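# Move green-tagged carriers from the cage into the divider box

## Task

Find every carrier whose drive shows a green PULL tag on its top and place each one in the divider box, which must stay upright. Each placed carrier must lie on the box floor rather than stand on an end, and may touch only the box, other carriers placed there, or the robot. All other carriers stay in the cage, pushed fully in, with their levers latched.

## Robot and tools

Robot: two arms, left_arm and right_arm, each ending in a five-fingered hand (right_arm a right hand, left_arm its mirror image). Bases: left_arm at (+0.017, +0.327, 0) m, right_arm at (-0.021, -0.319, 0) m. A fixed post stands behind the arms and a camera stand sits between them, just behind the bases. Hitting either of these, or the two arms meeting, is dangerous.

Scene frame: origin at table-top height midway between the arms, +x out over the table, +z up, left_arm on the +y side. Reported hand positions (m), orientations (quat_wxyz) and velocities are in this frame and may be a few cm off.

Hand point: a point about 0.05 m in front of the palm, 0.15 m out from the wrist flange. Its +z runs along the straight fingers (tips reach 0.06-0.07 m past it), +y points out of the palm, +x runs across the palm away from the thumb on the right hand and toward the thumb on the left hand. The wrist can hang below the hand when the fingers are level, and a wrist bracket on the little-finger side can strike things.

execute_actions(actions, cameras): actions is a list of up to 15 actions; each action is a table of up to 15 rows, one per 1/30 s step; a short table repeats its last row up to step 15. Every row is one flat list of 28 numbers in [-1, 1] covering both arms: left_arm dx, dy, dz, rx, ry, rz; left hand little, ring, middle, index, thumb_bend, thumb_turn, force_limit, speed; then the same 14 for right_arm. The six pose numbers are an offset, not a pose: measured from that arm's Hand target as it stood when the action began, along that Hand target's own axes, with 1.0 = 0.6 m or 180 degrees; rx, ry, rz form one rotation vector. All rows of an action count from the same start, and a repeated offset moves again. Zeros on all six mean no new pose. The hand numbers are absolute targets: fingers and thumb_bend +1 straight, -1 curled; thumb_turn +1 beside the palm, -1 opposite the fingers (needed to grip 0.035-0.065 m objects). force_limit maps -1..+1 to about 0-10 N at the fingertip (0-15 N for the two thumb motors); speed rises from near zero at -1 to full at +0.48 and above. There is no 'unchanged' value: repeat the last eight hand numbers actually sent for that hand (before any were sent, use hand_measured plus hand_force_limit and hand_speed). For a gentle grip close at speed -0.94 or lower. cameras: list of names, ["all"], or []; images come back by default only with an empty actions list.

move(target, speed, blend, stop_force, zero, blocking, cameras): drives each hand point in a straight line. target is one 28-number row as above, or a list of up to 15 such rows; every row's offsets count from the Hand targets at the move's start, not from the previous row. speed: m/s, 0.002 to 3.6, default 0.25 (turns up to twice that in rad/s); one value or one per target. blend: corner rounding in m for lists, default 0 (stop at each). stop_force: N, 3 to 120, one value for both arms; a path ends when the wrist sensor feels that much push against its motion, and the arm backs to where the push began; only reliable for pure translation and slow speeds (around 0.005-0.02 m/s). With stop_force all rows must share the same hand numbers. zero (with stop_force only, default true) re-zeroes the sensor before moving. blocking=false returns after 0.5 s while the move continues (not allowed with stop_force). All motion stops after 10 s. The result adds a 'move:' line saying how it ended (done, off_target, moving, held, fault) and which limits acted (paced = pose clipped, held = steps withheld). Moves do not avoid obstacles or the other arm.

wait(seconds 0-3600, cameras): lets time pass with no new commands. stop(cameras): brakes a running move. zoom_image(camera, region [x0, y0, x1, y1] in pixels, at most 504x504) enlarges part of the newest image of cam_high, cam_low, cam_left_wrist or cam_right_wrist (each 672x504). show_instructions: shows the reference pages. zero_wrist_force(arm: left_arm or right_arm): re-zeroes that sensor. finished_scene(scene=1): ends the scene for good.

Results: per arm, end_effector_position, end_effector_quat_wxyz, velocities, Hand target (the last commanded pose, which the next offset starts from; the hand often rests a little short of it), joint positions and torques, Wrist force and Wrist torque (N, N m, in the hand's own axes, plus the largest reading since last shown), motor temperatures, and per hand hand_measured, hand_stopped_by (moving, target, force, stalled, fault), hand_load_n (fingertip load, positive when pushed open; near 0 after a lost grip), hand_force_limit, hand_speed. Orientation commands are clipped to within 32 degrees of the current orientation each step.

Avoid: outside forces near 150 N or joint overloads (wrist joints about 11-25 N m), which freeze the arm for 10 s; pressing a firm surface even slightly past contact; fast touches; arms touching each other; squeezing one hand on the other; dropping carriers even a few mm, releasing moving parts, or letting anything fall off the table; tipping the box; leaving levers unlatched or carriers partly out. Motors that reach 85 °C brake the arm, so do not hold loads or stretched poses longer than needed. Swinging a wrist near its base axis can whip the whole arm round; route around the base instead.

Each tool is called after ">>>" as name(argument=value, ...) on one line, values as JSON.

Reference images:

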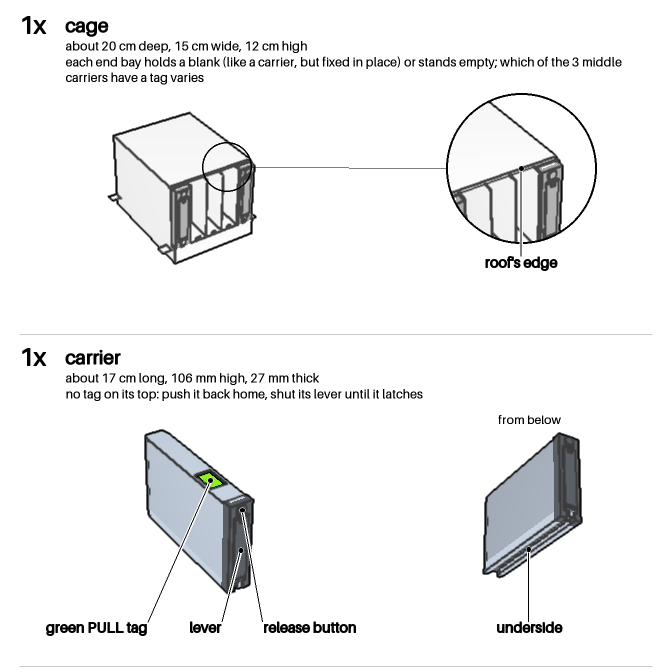

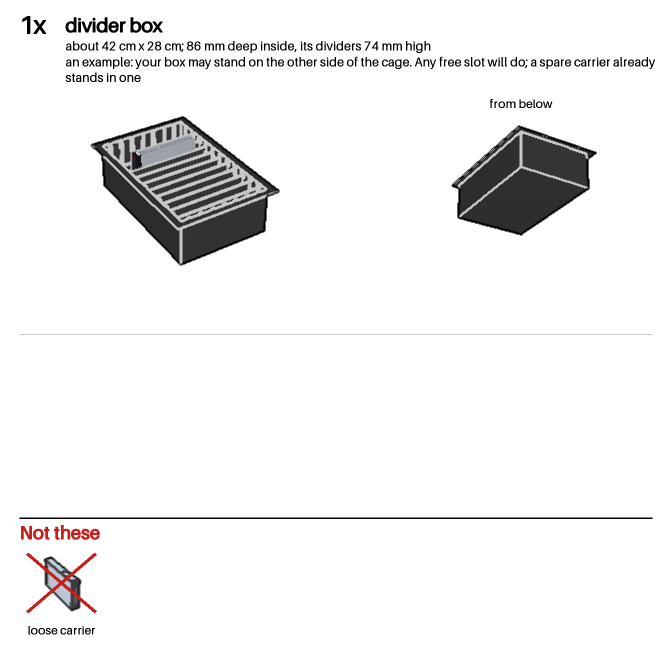

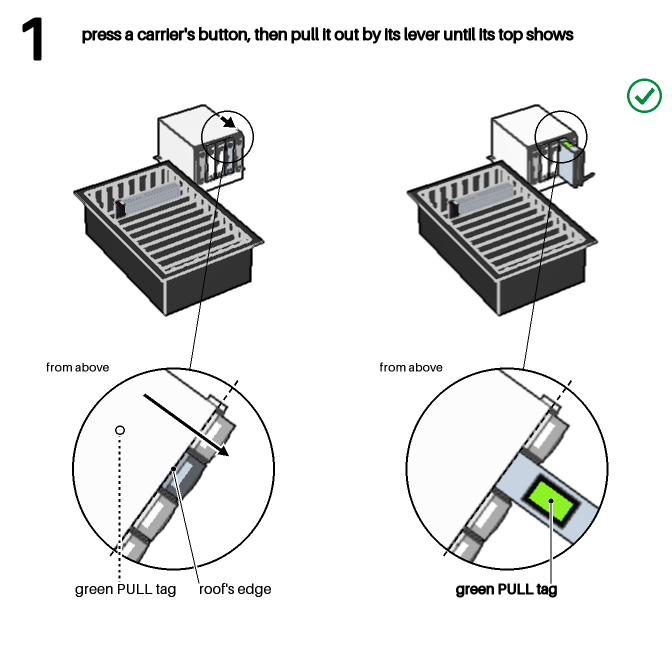

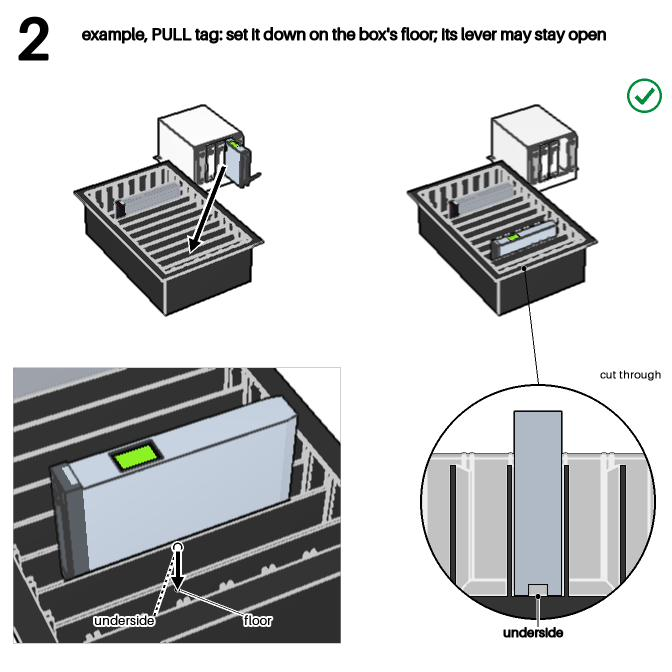

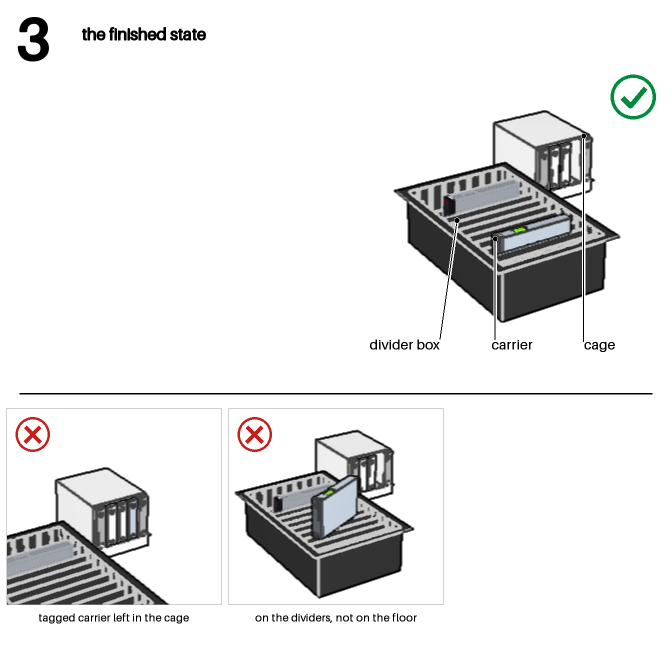

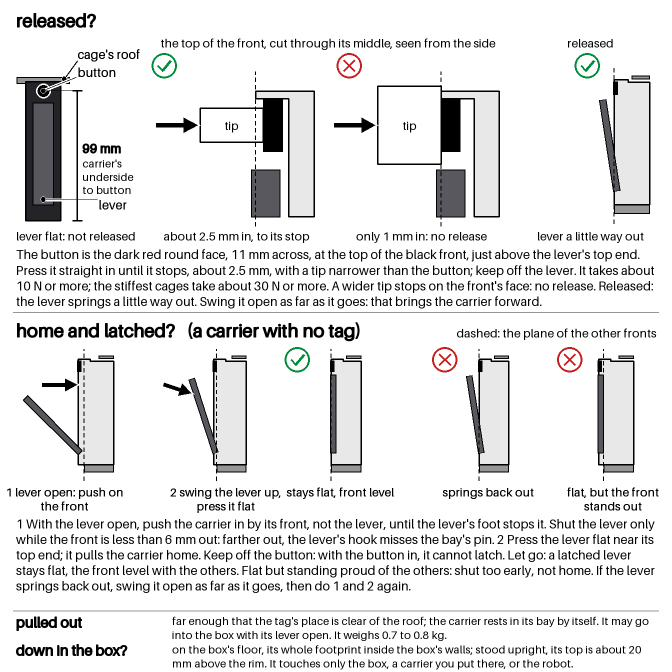

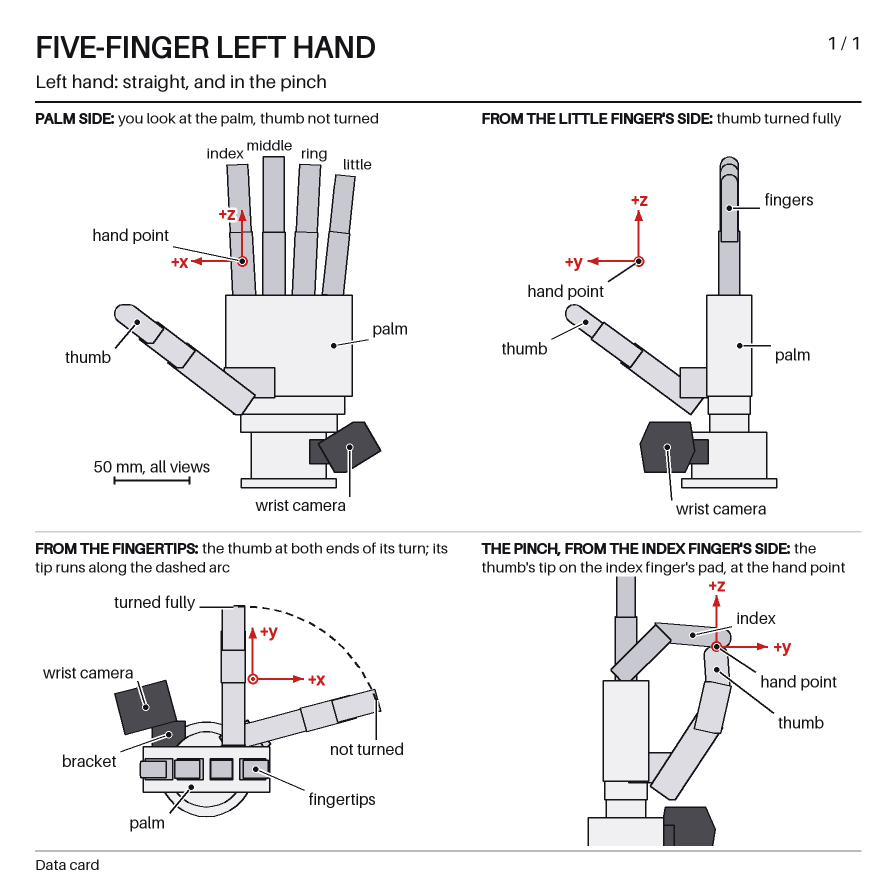

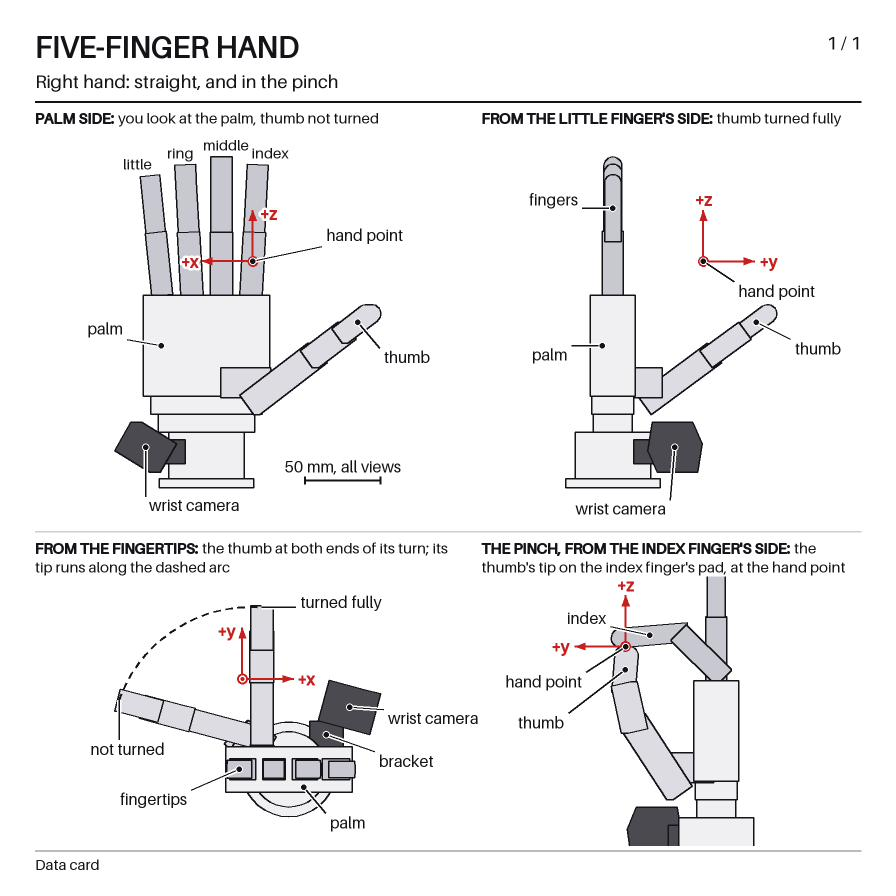

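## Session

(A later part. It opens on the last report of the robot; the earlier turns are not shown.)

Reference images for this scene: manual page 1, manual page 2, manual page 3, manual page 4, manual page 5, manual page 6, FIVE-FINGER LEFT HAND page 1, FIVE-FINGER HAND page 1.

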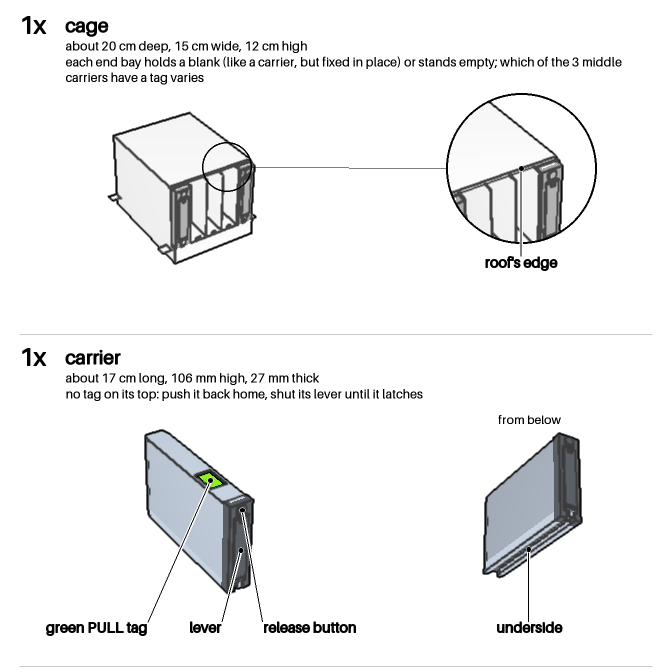

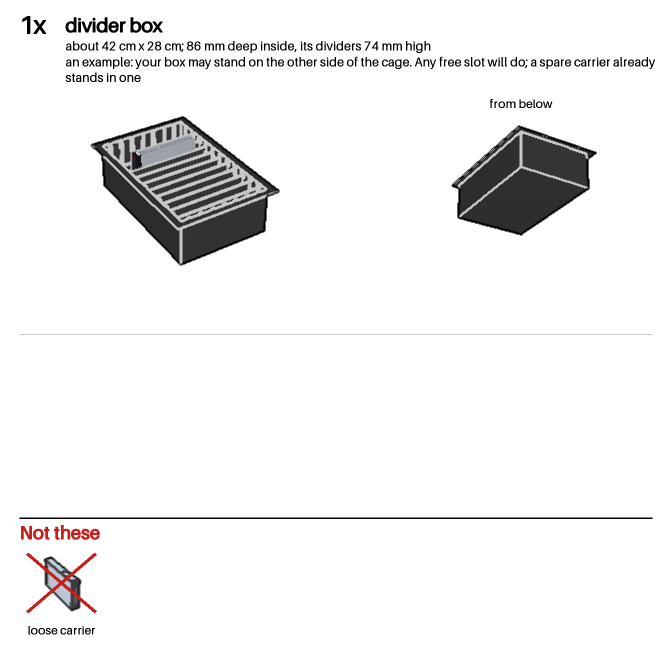

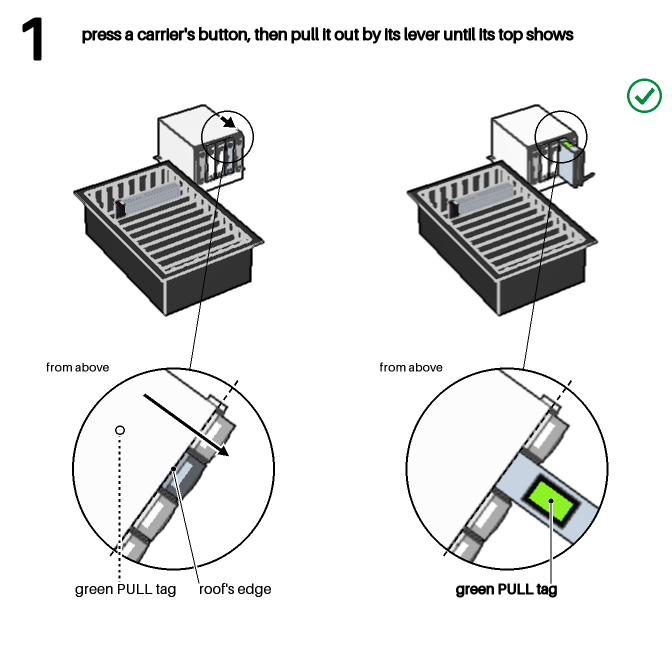

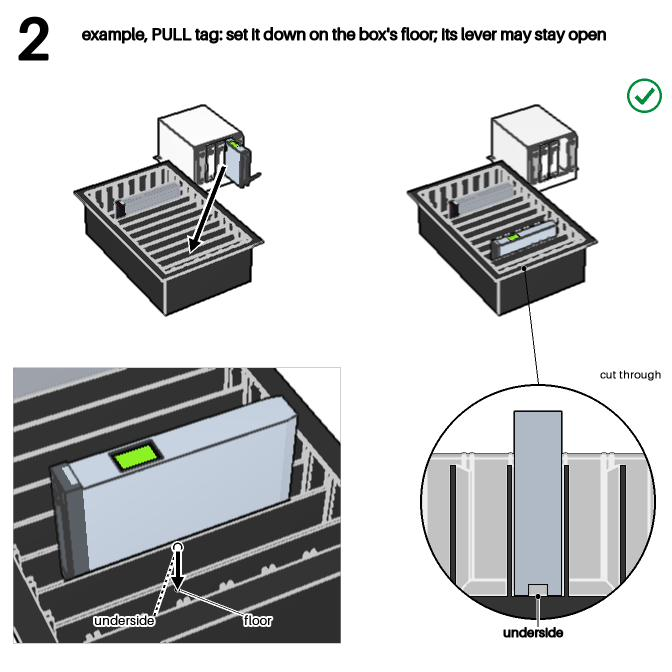

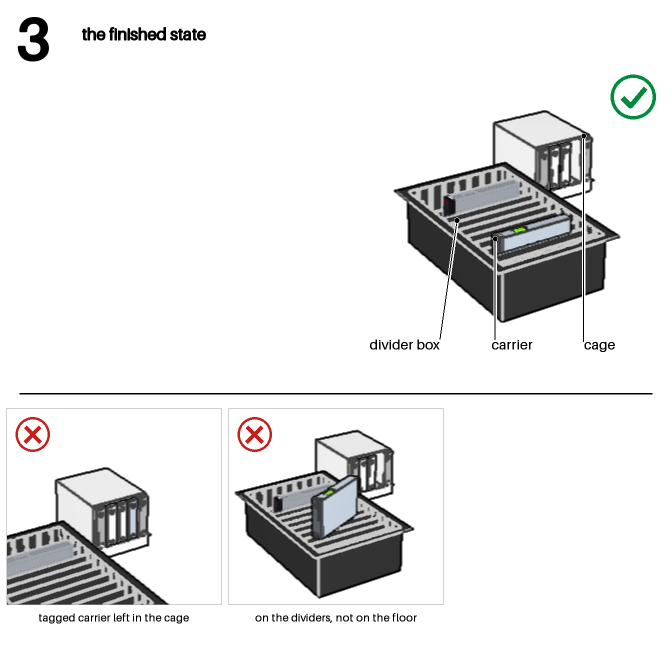

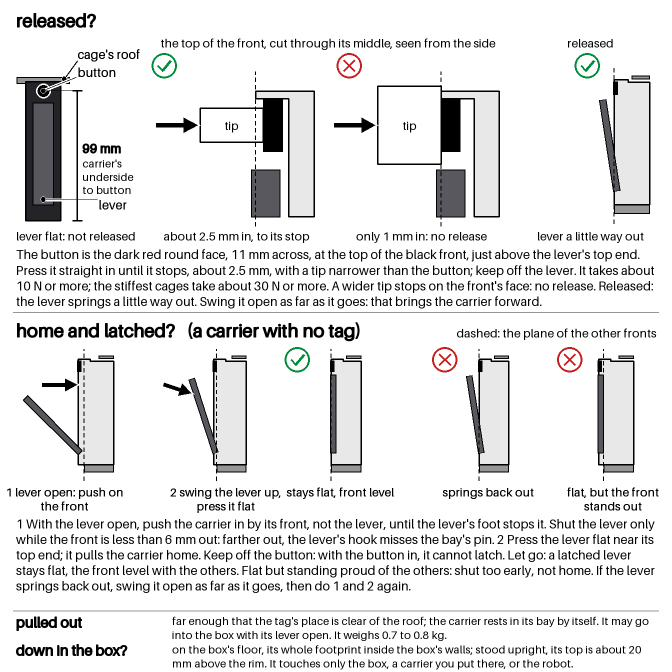

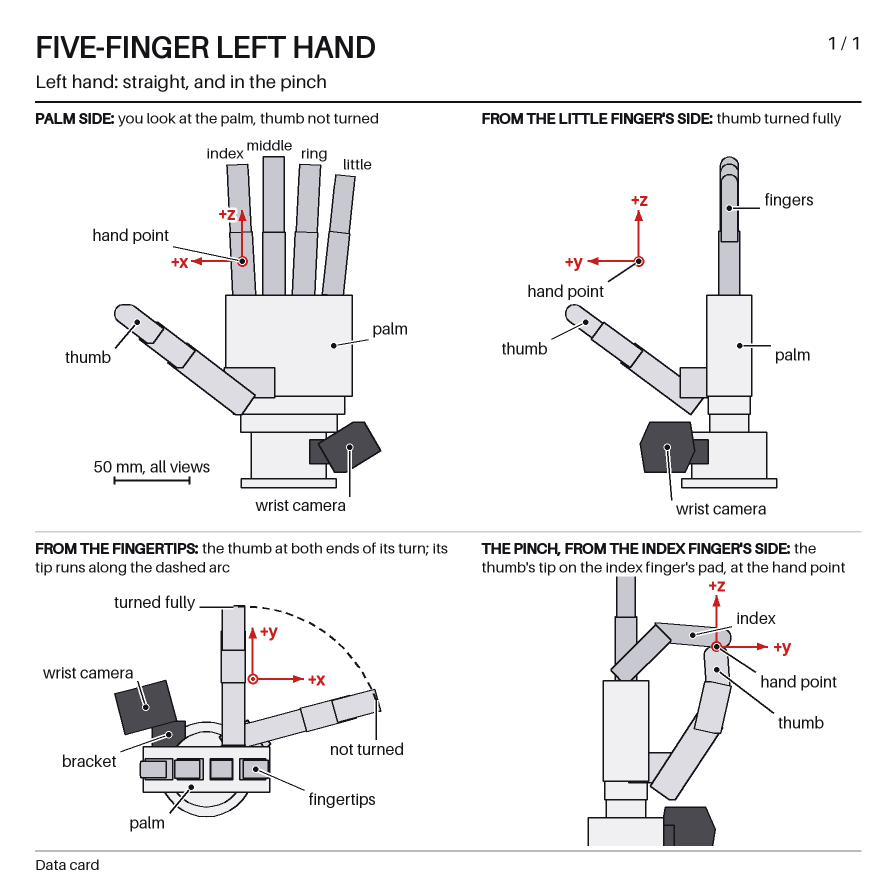

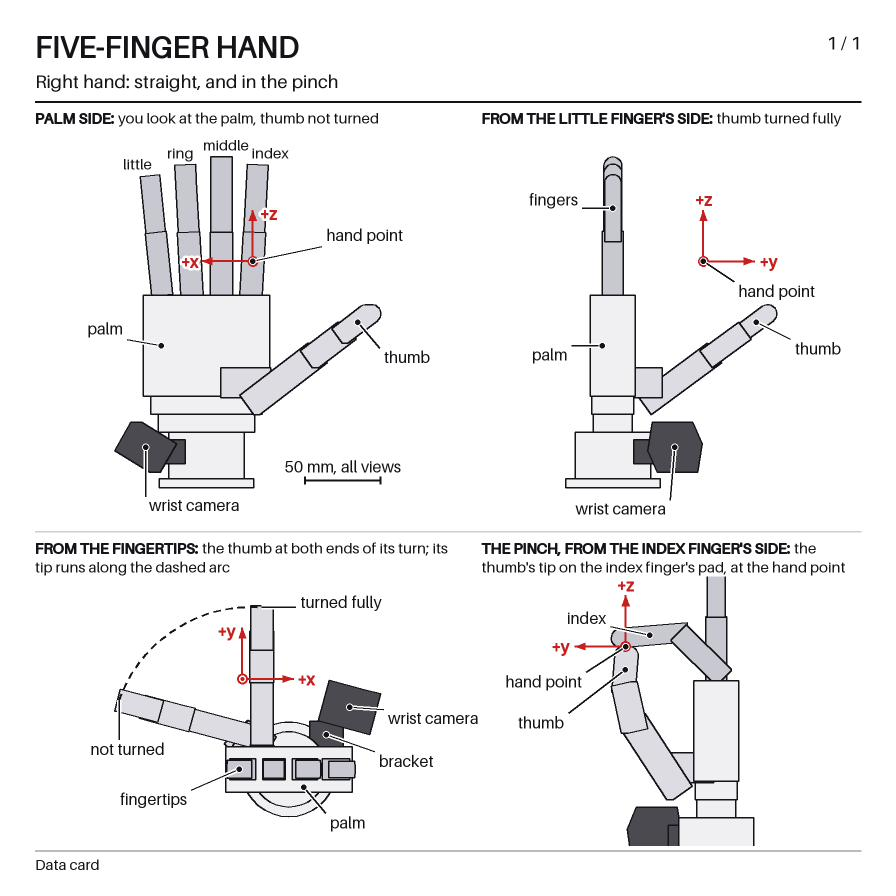

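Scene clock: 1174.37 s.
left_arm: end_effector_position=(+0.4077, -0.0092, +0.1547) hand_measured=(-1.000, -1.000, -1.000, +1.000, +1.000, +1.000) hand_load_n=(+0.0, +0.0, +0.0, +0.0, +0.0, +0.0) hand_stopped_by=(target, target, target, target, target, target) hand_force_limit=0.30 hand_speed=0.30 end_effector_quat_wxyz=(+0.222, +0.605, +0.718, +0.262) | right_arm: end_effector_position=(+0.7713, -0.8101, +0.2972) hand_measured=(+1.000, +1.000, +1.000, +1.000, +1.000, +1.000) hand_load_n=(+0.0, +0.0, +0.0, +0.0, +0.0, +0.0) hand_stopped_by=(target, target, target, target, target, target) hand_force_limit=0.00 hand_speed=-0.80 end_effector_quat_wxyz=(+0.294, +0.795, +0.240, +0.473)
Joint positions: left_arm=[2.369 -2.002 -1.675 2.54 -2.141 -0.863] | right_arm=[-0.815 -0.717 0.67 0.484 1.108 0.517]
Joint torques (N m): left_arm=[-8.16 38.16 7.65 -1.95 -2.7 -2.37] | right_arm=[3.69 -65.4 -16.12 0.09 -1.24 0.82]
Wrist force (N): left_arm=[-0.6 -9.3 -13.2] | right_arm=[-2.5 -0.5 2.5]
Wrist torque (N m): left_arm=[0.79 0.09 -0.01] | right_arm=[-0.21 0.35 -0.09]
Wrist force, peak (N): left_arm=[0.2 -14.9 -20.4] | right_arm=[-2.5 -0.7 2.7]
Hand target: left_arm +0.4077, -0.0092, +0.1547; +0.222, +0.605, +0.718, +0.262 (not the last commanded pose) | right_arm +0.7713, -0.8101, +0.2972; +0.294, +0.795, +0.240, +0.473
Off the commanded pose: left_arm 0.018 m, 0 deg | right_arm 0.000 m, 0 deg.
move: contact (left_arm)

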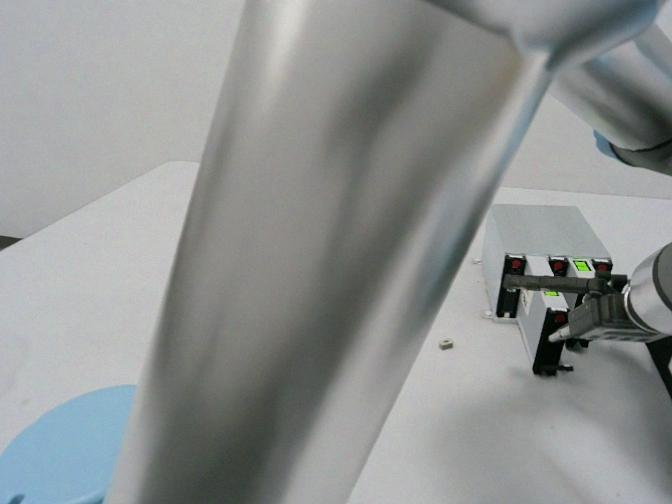

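>>> move(target=[0,0.0005,-0.0006,0,0,0,-1,-1,-1,1,1,1,0.3,0.3,0,0,0,0,0,0,1,1,1,1,1,1,0,-0.8], speed=0.005)

>>> move(target=[0,0.00064,0.00054,0,0,0,-1,-1,-1,1,1,1,0.3,0.3,0,0,0,0,0,0,1,1,1,1,1,1,0,-0.8], speed=0.005)

>>> move(target=[0,0.00064,0.00054,0,0,0,-1,-1,-1,1,1,1,0.3,0.3,0,0,0,0,0,0,1,1,1,1,1,1,0,-0.8], speed=0.005)

Scene clock: 1176.63 s.
left_arm: end_effector_position=(+0.4077, -0.0092, +0.1551) hand_measured=(-1.000, -1.000, -1.000, +1.000, +1.000, +1.000) hand_load_n=(+0.0, +0.5, +0.0, +0.5, +0.0, +0.0) hand_stopped_by=(target, target, target, target, target, target) hand_force_limit=0.30 hand_speed=0.30 end_effector_quat_wxyz=(+0.222, +0.605, +0.718, +0.262) | right_arm: end_effector_position=(+0.7713, -0.8101, +0.2972) hand_measured=(+1.000, +1.000, +1.000, +1.000, +1.000, +1.000) hand_load_n=(+0.0, -0.5, +0.0, +0.0, +0.0, +0.0) hand_stopped_by=(target, target, target, target, target, target) hand_force_limit=0.00 hand_speed=-0.80 end_effector_quat_wxyz=(+0.294, +0.795, +0.240, +0.473)
Joint positions: left_arm=[2.369 -2.002 -1.674 2.539 -2.141 -0.863] | right_arm=[-0.815 -0.717 0.67 0.484 1.108 0.517]
Joint torques (N m): left_arm=[-7.84 42.99 27.52 -2.59 -1.42 -2.33] | right_arm=[3.67 -65.81 -16.11 0.05 -1.27 0.86]
Wrist force (N): left_arm=[-0.5 -14.2 -3.2] | right_arm=[-2.5 -0.7 2.3]
Wrist torque (N m): left_arm=[0.05 0.13 0.05] | right_arm=[-0.22 0.35 -0.09]
Wrist force, peak (N): left_arm=[-0.6 -9.5 -13.1] | right_arm=[-2.7 -0.6 2.6]
Hand target: left_arm +0.4077, -0.0092, +0.1552; +0.222, +0.605, +0.718, +0.262 | right_arm +0.7713, -0.8101, +0.2972; +0.294, +0.795, +0.240, +0.473
Off the commanded pose: left_arm 0.000 m, 0 deg | right_arm 0.000 m, 0 deg.
move: done

Scene clock: 1177.13 s.
left_arm: end_effector_position=(+0.4082, -0.0091, +0.1552) hand_measured=(-1.000, -1.000, -1.000, +1.000, +1.000, +1.000) hand_load_n=(+0.0, +0.0, +0.5, +1.0, +0.0, +0.0) hand_stopped_by=(target, target, target, target, target, target) hand_force_limit=0.30 hand_speed=0.30 end_effector_quat_wxyz=(+0.222, +0.605, +0.718, +0.262) | right_arm: end_effector_position=(+0.7713, -0.8101, +0.2972) hand_measured=(+1.000, +1.000, +1.000, +1.000, +1.000, +1.000) hand_load_n=(+0.0, +0.0, +0.0, +0.0, +0.0, +0.0) hand_stopped_by=(target, target, target, target, target, target) hand_force_limit=0.00 hand_speed=-0.80 end_effector_quat_wxyz=(+0.294, +0.795, +0.240, +0.473)
Joint positions: left_arm=[2.37 -2.002 -1.674 2.539 -2.14 -0.862] | right_arm=[-0.815 -0.717 0.67 0.484 1.108 0.517]
Joint torques (N m): left_arm=[20.74 28.28 29.56 3.79 -2.45 3.13] | right_arm=[3.78 -65.12 -16.27 0.07 -1.25 0.83]
Wrist force (N): left_arm=[0.1 -21.9 -9.8] | right_arm=[-2.4 -0.6 2.5]
Wrist torque (N m): left_arm=[0.51 0.06 0.05] | right_arm=[-0.22 0.34 -0.09]
Wrist force, peak (N): left_arm=[0.1 -21.9 -9.8] | right_arm=[-2.6 -0.6 2.5]
Hand target: left_arm +0.4082, -0.0091, +0.1552; +0.222, +0.605, +0.718, +0.262 | right_arm +0.7713, -0.8101, +0.2972; +0.294, +0.795, +0.240, +0.473
Off the commanded pose: left_arm 0.000 m, 0 deg | right_arm 0.000 m, 0 deg.
move: done

Scene clock: 1177.63 s.
left_arm: end_effector_position=(+0.4087, -0.0090, +0.1552) hand_measured=(-1.000, -1.000, -1.000, +1.000, +1.000, +1.000) hand_load_n=(+0.0, +0.0, +0.0, +1.0, +0.0, +0.0) hand_stopped_by=(target, target, target, target, target, target) hand_force_limit=0.30 hand_speed=0.30 end_effector_quat_wxyz=(+0.222, +0.605, +0.718, +0.262) | right_arm: end_effector_position=(+0.7713, -0.8101, +0.2972) hand_measured=(+1.000, +1.000, +1.000, +1.000, +1.000, +1.000) hand_load_n=(+0.0, +0.0, +0.0, +0.0, +0.0, +0.0) hand_stopped_by=(target, target, target, target, target, target) hand_force_limit=0.00 hand_speed=-0.80 end_effector_quat_wxyz=(+0.294, +0.795, +0.240, +0.473)
Joint positions: left_arm=[2.371 -2.002 -1.673 2.54 -2.14 -0.861] | right_arm=[-0.815 -0.717 0.67 0.484 1.108 0.517]
Joint torques (N m): left_arm=[27.02 25.55 31.44 5.9 -3.64 3.4] | right_arm=[3.75 -65.28 -16.16 0.12 -1.25 0.81]
Wrist force (N): left_arm=[0.9 -30.5 -25.0] | right_arm=[-2.5 -0.6 2.3]
Wrist torque (N m): left_arm=[1.64 -0.08 0.11] | right_arm=[-0.21 0.37 -0.10]
Wrist force, peak (N): left_arm=[0.9 -30.5 -25.0] | right_arm=[-2.4 -0.6 2.7]
Hand target: left_arm +0.4087, -0.0090, +0.1552; +0.222, +0.605, +0.718, +0.262 | right_arm +0.7713, -0.8101, +0.2972; +0.294, +0.795, +0.240, +0.473
Off the commanded pose: left_arm 0.000 m, 0 deg | right_arm 0.000 m, 0 deg.
move: done

>>> move(target=[[0,-0.0255,-0.0215,0,0,0,-1,-1,-1,1,1,1,0.3,0.3,0,0,0,0,0,0,1,1,1,1,1,1,0,-0.8],[0,0.039,-0.0981,0,0,0,-1,-1,-1,1,1,1,0.3,0.3,0,0,0,0,0,0,1,1,1,1,1,1,0,-0.8],[-0.0985,0.0938,-0.0519,0,0,0,-1,-1,-1,1,1,1,0.3,0.3,0,0,0,0,0,0,1,1,1,1,1,1,0,-0.8],[-0.0985,0.0293,0.0247,0,0,0,-1,-1,-1,1,1,1,0.3,0.3,0,0,0,0,0,0,1,1,1,1,1,1,0,-0.8]], speed=[0.04,0.12,0.12,0.08], blend=[0,0.005,0.005,0], cameras=["cam_low"])

>>> zoom_image(camera="cam_low", region=[500, 230, 660, 390])

Scene clock: 1188.50 s.
left_arm: end_effector_position=(+0.4414, -0.0633, +0.1553) hand_measured=(-1.000, -1.000, -1.000, +1.000, +1.000, +1.000) hand_load_n=(+0.0, +0.0, +0.0, +0.0, +0.0, +0.0) hand_stopped_by=(target, target, target, target, target, target) hand_force_limit=0.30 hand_speed=0.30 end_effector_quat_wxyz=(+0.222, +0.605, +0.718, +0.262) | right_arm: end_effector_position=(+0.7713, -0.8101, +0.2972) hand_measured=(+1.000, +1.000, +1.000, +1.000, +1.000, +1.000) hand_load_n=(+0.0, +0.0, +0.0, +0.0, +0.0, +0.0) hand_stopped_by=(target, target, target, target, target, target) hand_force_limit=0.00 hand_speed=-0.80 end_effector_quat_wxyz=(+0.294, +0.795, +0.240, +0.473)
Joint positions: left_arm=[2.344 -2.141 -1.456 2.445 -2.151 -0.89] | right_arm=[-0.815 -0.717 0.67 0.484 1.108 0.517]
Joint torques (N m): left_arm=[12.9 32.16 5.9 0.8 -1.9 2.65] | right_arm=[3.77 -65.16 -16.47 0.02 -1.19 0.87]
Wrist force (N): left_arm=[-0.9 -0.2 0.7] | right_arm=[-2.4 -0.5 2.3]
Wrist torque (N m): left_arm=[-0.10 0.21 -0.09] | right_arm=[-0.19 0.35 -0.09]
Wrist force, peak (N): left_arm=[0.9 -31.2 -25.7] | right_arm=[-2.6 -0.6 2.7]
Hand target: left_arm +0.4414, -0.0633, +0.1553; +0.222, +0.605, +0.718, +0.262 | right_arm +0.7713, -0.8101, +0.2972; +0.294, +0.795, +0.240, +0.473
Off the commanded pose: left_arm 0.000 m, 0 deg | right_arm 0.000 m, 0 deg.
move: done

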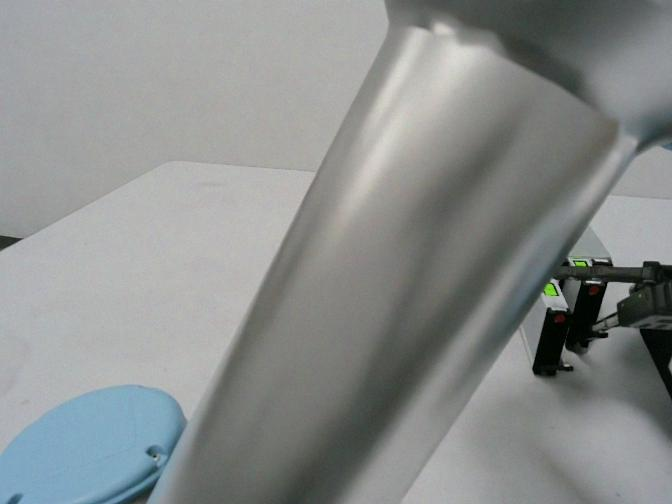

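Scaled by 3.150 from the camera's image (finer frame: 960x720).

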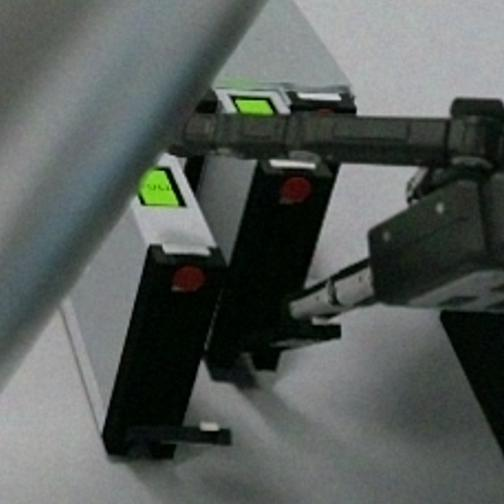

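>>> move(target=[0,0.0446,0.0376,0,0,0,-1,-1,-1,1,1,1,0.3,0.3,0,0,0,0,0,0,1,1,1,1,1,1,0,-0.8], speed=0.01, stop_force=10, cameras=["cam_low"])

>>> zoom_image(camera="cam_low", region=[500, 230, 660, 390])

Scene clock: 1194.23 s.
left_arm: end_effector_position=(+0.4759, -0.0574, +0.1553) hand_measured=(-1.000, -1.000, -1.000, +1.000, +1.000, +1.000) hand_load_n=(+0.0, +0.0, +0.0, +0.0, +0.0, +0.0) hand_stopped_by=(target, target, target, target, target, target) hand_force_limit=0.30 hand_speed=0.30 end_effector_quat_wxyz=(+0.222, +0.605, +0.718, +0.262) | right_arm: end_effector_position=(+0.7713, -0.8101, +0.2972) hand_measured=(+1.000, +1.000, +1.000, +1.000, +1.000, +1.000) hand_load_n=(+0.0, +0.0, +0.0, +0.0, +0.0, +0.0) hand_stopped_by=(target, target, target, target, target, target) hand_force_limit=0.00 hand_speed=-0.80 end_effector_quat_wxyz=(+0.294, +0.795, +0.240, +0.473)
Joint positions: left_arm=[2.402 -2.16 -1.417 2.458 -2.126 -0.827] | right_arm=[-0.815 -0.717 0.67 0.484 1.108 0.517]
Joint torques (N m): left_arm=[14.61 33.07 25.19 1.12 0.96 2.62] | right_arm=[3.96 -65.14 -16.52 0.1 -1.3 0.86]
Wrist force (N): left_arm=[-1.1 -2.9 -1.2] | right_arm=[-2.5 -0.8 2.4]
Wrist torque (N m): left_arm=[-0.09 0.19 -0.12] | right_arm=[-0.24 0.35 -0.10]
Wrist force, peak (N): left_arm=[-0.6 -3.8 -2.2] | right_arm=[-2.7 -0.5 2.7]
Hand target: left_arm +0.4759, -0.0574, +0.1553; +0.222, +0.605, +0.718, +0.262 | right_arm +0.7713, -0.8101, +0.2972; +0.294, +0.795, +0.240, +0.473
Off the commanded pose: left_arm 0.000 m, 0 deg | right_arm 0.000 m, 0 deg.
move: done

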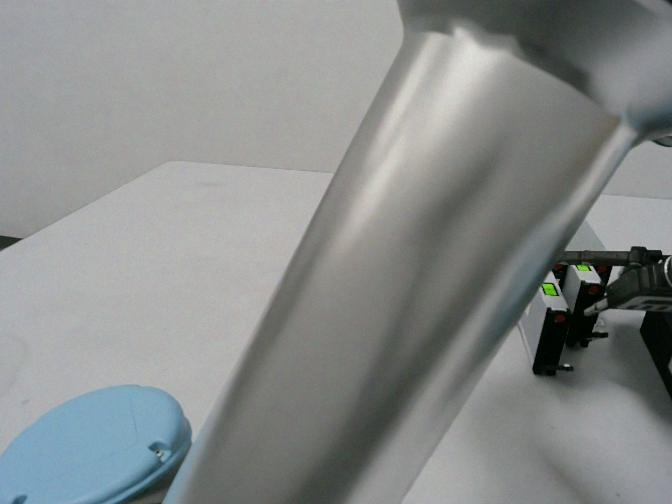

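Scaled by 3.150 from the camera's image (finer frame: 960x720).

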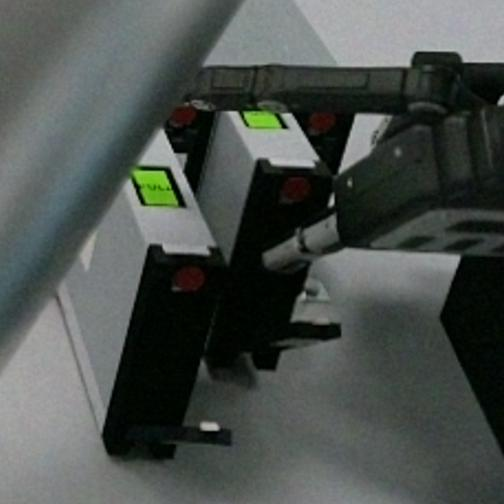

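>>> move(target=[0,0.0128,0.0108,0,0,0,-1,-1,-1,1,1,1,0.3,0.3,0,0,0,0,0,0,1,1,1,1,1,1,0,-0.8], speed=0.008, stop_force=12, zero=false, cameras=["cam_low"])

>>> zoom_image(camera="cam_low", region=[500, 230, 660, 390])

Scene clock: 1197.57 s.
left_arm: end_effector_position=(+0.4858, -0.0557, +0.1553) hand_measured=(-1.000, -1.000, -1.000, +1.000, +1.000, +1.000) hand_load_n=(+0.0, +0.0, +0.5, +0.0, +0.0, +0.0) hand_stopped_by=(target, target, target, target, target, target) hand_force_limit=0.30 hand_speed=0.30 end_effector_quat_wxyz=(+0.222, +0.605, +0.718, +0.262) | right_arm: end_effector_position=(+0.7713, -0.8101, +0.2972) hand_measured=(+1.000, +1.000, +1.000, +1.000, +1.000, +1.000) hand_load_n=(+0.0, +0.0, +0.0, +0.0, +0.0, +0.0) hand_stopped_by=(target, target, target, target, target, target) hand_force_limit=0.00 hand_speed=-0.80 end_effector_quat_wxyz=(+0.294, +0.795, +0.240, +0.473)
Joint positions: left_arm=[2.419 -2.166 -1.404 2.461 -2.119 -0.81] | right_arm=[-0.815 -0.717 0.67 0.484 1.108 0.517]
Joint torques (N m): left_arm=[14.43 33.95 24.98 1.2 0.88 2.63] | right_arm=[3.99 -65.58 -16.19 -0.02 -1.3 0.87]
Wrist force (N): left_arm=[-0.8 -2.7 -1.4] | right_arm=[-2.6 -0.6 2.5]
Wrist torque (N m): left_arm=[-0.06 0.15 -0.11] | right_arm=[-0.22 0.37 -0.10]
Wrist force, peak (N): left_arm=[-1.0 -3.3 -2.0] | right_arm=[-2.7 -0.6 2.7]
Hand target: left_arm +0.4858, -0.0557, +0.1553; +0.222, +0.605, +0.718, +0.262 | right_arm +0.7713, -0.8101, +0.2972; +0.294, +0.795, +0.240, +0.473
Off the commanded pose: left_arm 0.000 m, 0 deg | right_arm 0.000 m, 0 deg.
move: done

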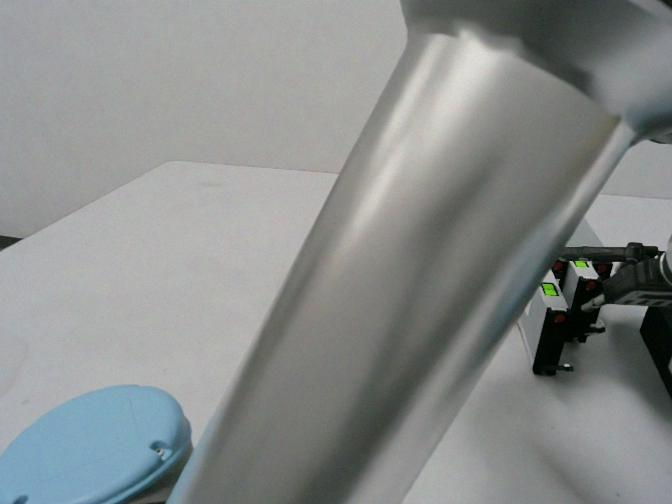

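Scaled by 3.150 from the camera's image (finer frame: 960x720).

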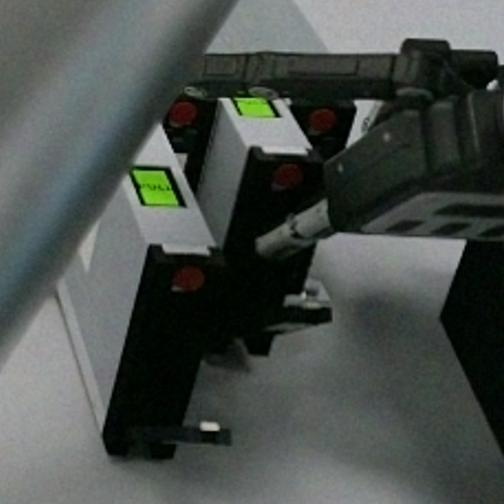

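>>> move(target=[[0,0.0477,-0.1344,0,0,0,-1,-1,-1,1,1,1,0.3,0.3,0,0,0,0,0,0,1,1,1,1,1,1,0,-0.8],[0.0986,0.0015,-0.173,0,0,0,-1,-1,-1,1,1,1,0.3,0.3,0,0,0,0,0,0,1,1,1,1,1,1,0,-0.8]], speed=[0.08,0.12], blend=[0.01,0])

>>> move(target=[0,-0.043,0.0511,0,0,0,-1,-1,-1,1,1,1,0.3,0.3,0,0,0,0,0,0,1,1,1,1,1,1,0,-0.8], speed=0.008, stop_force=4, cameras=["cam_low","cam_high"])

Scene clock: 1219.37 s.
left_arm: end_effector_position=(+0.4104, -0.0086, +0.2351) hand_measured=(-1.000, -1.000, -1.000, +1.000, +1.000, +1.000) hand_load_n=(+0.0, +0.0, +0.0, +0.0, +0.0, +0.0) hand_stopped_by=(target, target, target, target, target, target) hand_force_limit=0.30 hand_speed=0.30 end_effector_quat_wxyz=(+0.222, +0.605, +0.718, +0.262) | right_arm: end_effector_position=(+0.7713, -0.8101, +0.2972) hand_measured=(+1.000, +1.000, +1.000, +1.000, +1.000, +1.000) hand_load_n=(+0.0, +0.0, +0.0, +0.0, +0.0, +0.0) hand_stopped_by=(target, target, target, target, target, target) hand_force_limit=0.00 hand_speed=-0.80 end_effector_quat_wxyz=(+0.294, +0.795, +0.240, +0.473)
Joint positions: left_arm=[2.374 -1.922 -1.563 2.352 -2.138 -0.857] | right_arm=[-0.815 -0.717 0.67 0.484 1.108 0.517]
Joint torques (N m): left_arm=[13.45 39.48 5.65 0.74 1.22 2.56] | right_arm=[3.83 -65.51 -16.24 -0.05 -1.34 0.84]
Wrist force (N): left_arm=[-0.7 0.0 0.7] | right_arm=[-2.8 -0.7 2.6]
Wrist torque (N m): left_arm=[-0.06 0.16 -0.13] | right_arm=[-0.24 0.39 -0.12]
Wrist force, peak (N): left_arm=[-0.9 -4.0 0.7] | right_arm=[-2.8 -0.7 2.6]
Hand target: left_arm +0.4104, -0.0085, +0.2351; +0.222, +0.605, +0.718, +0.262 | right_arm +0.7713, -0.8101, +0.2972; +0.294, +0.795, +0.240, +0.473
Off the commanded pose: left_arm 0.000 m, 0 deg | right_arm 0.000 m, 0 deg.
move: done

Scene clock: 1224.77 s.
left_arm: end_effector_position=(+0.4105, -0.0086, +0.2009) hand_measured=(-1.000, -1.000, -1.000, +1.000, +1.000, +1.000) hand_load_n=(+0.0, +0.0, +0.5, -1.0, +0.0, +0.0) hand_stopped_by=(target, target, target, target, target, target) hand_force_limit=0.30 hand_speed=0.30 end_effector_quat_wxyz=(+0.222, +0.605, +0.718, +0.262) | right_arm: end_effector_position=(+0.7713, -0.8101, +0.2972) hand_measured=(+1.000, +1.000, +1.000, +1.000, +1.000, +1.000) hand_load_n=(+0.0, +0.0, +0.0, +0.0, +0.0, +0.0) hand_stopped_by=(target, target, target, target, target, target) hand_force_limit=0.00 hand_speed=-0.80 end_effector_quat_wxyz=(+0.294, +0.795, +0.240, +0.473)
Joint positions: left_arm=[2.374 -1.953 -1.614 2.434 -2.138 -0.857] | right_arm=[-0.815 -0.717 0.67 0.484 1.108 0.517]
Joint torques (N m): left_arm=[13.18 38.63 24.35 -3.91 1.2 2.55] | right_arm=[3.46 -65.66 -16.29 0.05 -1.29 0.91]
Wrist force (N): left_arm=[-0.4 0.4 -1.6] | right_arm=[-2.5 -0.7 2.4]
Wrist torque (N m): left_arm=[0.04 0.11 -0.12] | right_arm=[-0.23 0.35 -0.10]
Wrist force, peak (N): left_arm=[-0.6 1.3 -6.5] | right_arm=[-2.9 -0.5 2.5]
Hand target: left_arm +0.4105, -0.0086, +0.2009; +0.222, +0.605, +0.718, +0.262 (not the last commanded pose) | right_arm +0.7713, -0.8101, +0.2972; +0.294, +0.795, +0.240, +0.473
Off the commanded pose: left_arm 0.006 m, 0 deg | right_arm 0.000 m, 0 deg.
move: contact (left_arm)
Images, in order (width x height): cam_high 672x504, cam_low 672x504.

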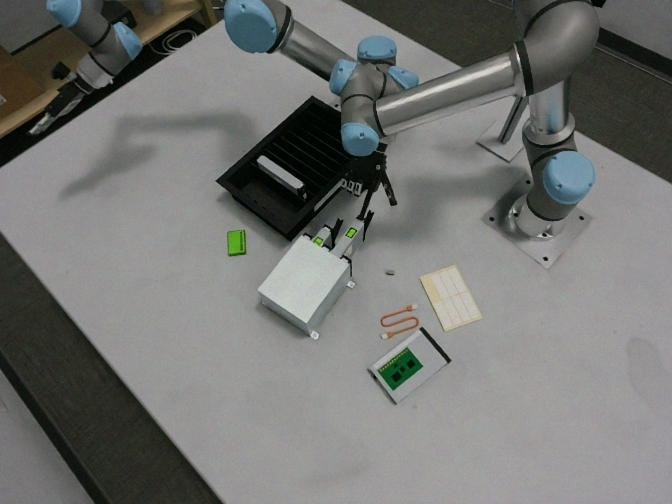

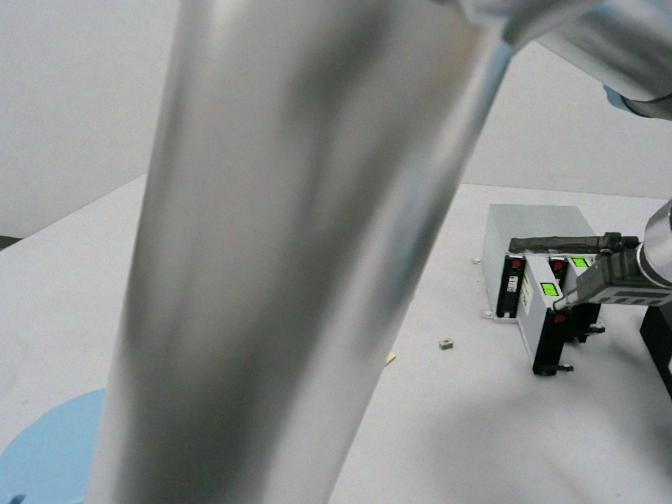

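>>> move(target=[[0,0.0323,-0.0383,0,0,0,-1,-1,-1,1,1,1,0.3,0.3,0,0,0,0,0,0,1,1,1,1,1,1,0,-0.8],[0,0.156,0.066,0,0,0,-1,-1,-1,1,1,1,0.3,0.3,0,0,0,0,0,0,1,1,1,1,1,1,0,-0.8]], speed=[0.08,0.12], blend=[0.005,0])

>>> move(target=[0,-0.0323,0.0383,0,0,0,-1,-1,-1,1,1,1,0.3,0.3,0,0,0,0,0,0,1,1,1,1,1,1,0,-0.8], speed=0.008, stop_force=4, cameras=["cam_low"])

Scene clock: 1228.20 s.
left_arm: end_effector_position=(+0.5061, +0.0080, +0.2310) hand_measured=(-1.000, -1.000, -1.000, +1.000, +1.000, +1.000) hand_load_n=(+0.0, +0.0, +0.0, +0.0, +0.0, +0.0) hand_stopped_by=(target, target, target, target, target, target) hand_force_limit=0.30 hand_speed=0.30 end_effector_quat_wxyz=(+0.222, +0.605, +0.718, +0.262) | right_arm: end_effector_position=(+0.7713, -0.8101, +0.2972) hand_measured=(+1.000, +1.000, +1.000, +1.000, +1.000, +1.000) hand_load_n=(+0.0, +0.0, +0.0, +0.0, +0.0, +0.0) hand_stopped_by=(target, target, target, target, target, target) hand_force_limit=0.00 hand_speed=-0.80 end_effector_quat_wxyz=(+0.294, +0.795, +0.240, +0.473)
Joint positions: left_arm=[2.546 -1.994 -1.45 2.4 -2.059 -0.681] | right_arm=[-0.815 -0.717 0.67 0.484 1.108 0.517]
Joint torques (N m): left_arm=[12.83 28.93 27.27 -3.86 1.31 2.5] | right_arm=[3.93 -65.12 -16.49 0.02 -1.32 0.93]
Wrist force (N): left_arm=[-0.7 -0.5 0.6] | right_arm=[-2.4 -0.5 2.5]
Wrist torque (N m): left_arm=[-0.16 0.20 -0.14] | right_arm=[-0.21 0.34 -0.08]
Wrist force, peak (N): left_arm=[-0.8 0.6 -2.0] | right_arm=[-2.8 -0.8 2.7]
Hand target: left_arm +0.5061, +0.0080, +0.2310; +0.222, +0.605, +0.718, +0.262 | right_arm +0.7713, -0.8101, +0.2972; +0.294, +0.795, +0.240, +0.473
Off the commanded pose: left_arm 0.000 m, 0 deg | right_arm 0.000 m, 0 deg.
move: done

Scene clock: 1232.87 s.
left_arm: end_effector_position=(+0.5061, +0.0080, +0.2027) hand_measured=(-1.000, -1.000, -1.000, +1.000, +1.000, +1.000) hand_load_n=(+0.0, +0.0, +0.5, -1.0, +0.0, +0.0) hand_stopped_by=(target, target, target, target, target, target) hand_force_limit=0.30 hand_speed=0.30 end_effector_quat_wxyz=(+0.222, +0.605, +0.718, +0.262) | right_arm: end_effector_position=(+0.7713, -0.8101, +0.2972) hand_measured=(+1.000, +1.000, +1.000, +1.000, +1.000, +1.000) hand_load_n=(+0.0, +0.0, +0.0, +0.0, +0.0, +0.0) hand_stopped_by=(target, target, target, target, target, target) hand_force_limit=0.00 hand_speed=-0.80 end_effector_quat_wxyz=(+0.294, +0.795, +0.240, +0.473)
Joint positions: left_arm=[2.546 -2.017 -1.493 2.465 -2.059 -0.681] | right_arm=[-0.815 -0.717 0.67 0.484 1.108 0.517]
Joint torques (N m): left_arm=[3.25 40.57 24.57 -3.3 -0.23 -1.31] | right_arm=[3.81 -64.93 -16.02 0.06 -1.24 0.89]
Wrist force (N): left_arm=[-0.6 0.4 -4.9] | right_arm=[-2.5 -0.7 2.4]
Wrist torque (N m): left_arm=[0.22 0.15 -0.15] | right_arm=[-0.24 0.35 -0.10]
Wrist force, peak (N): left_arm=[-0.3 1.1 -10.6] | right_arm=[-2.7 -0.4 2.8]
Hand target: left_arm +0.5061, +0.0080, +0.2027; +0.222, +0.605, +0.718, +0.262 (not the last commanded pose) | right_arm +0.7713, -0.8101, +0.2972; +0.294, +0.795, +0.240, +0.473
Off the commanded pose: left_arm 0.002 m, 0 deg | right_arm 0.000 m, 0 deg.
move: contact (left_arm)

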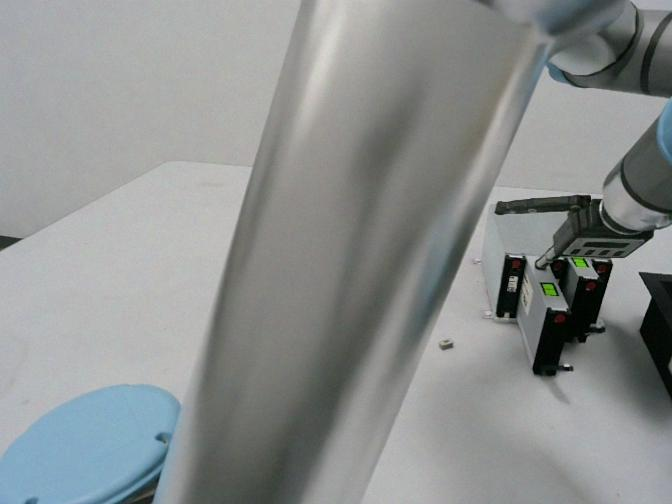

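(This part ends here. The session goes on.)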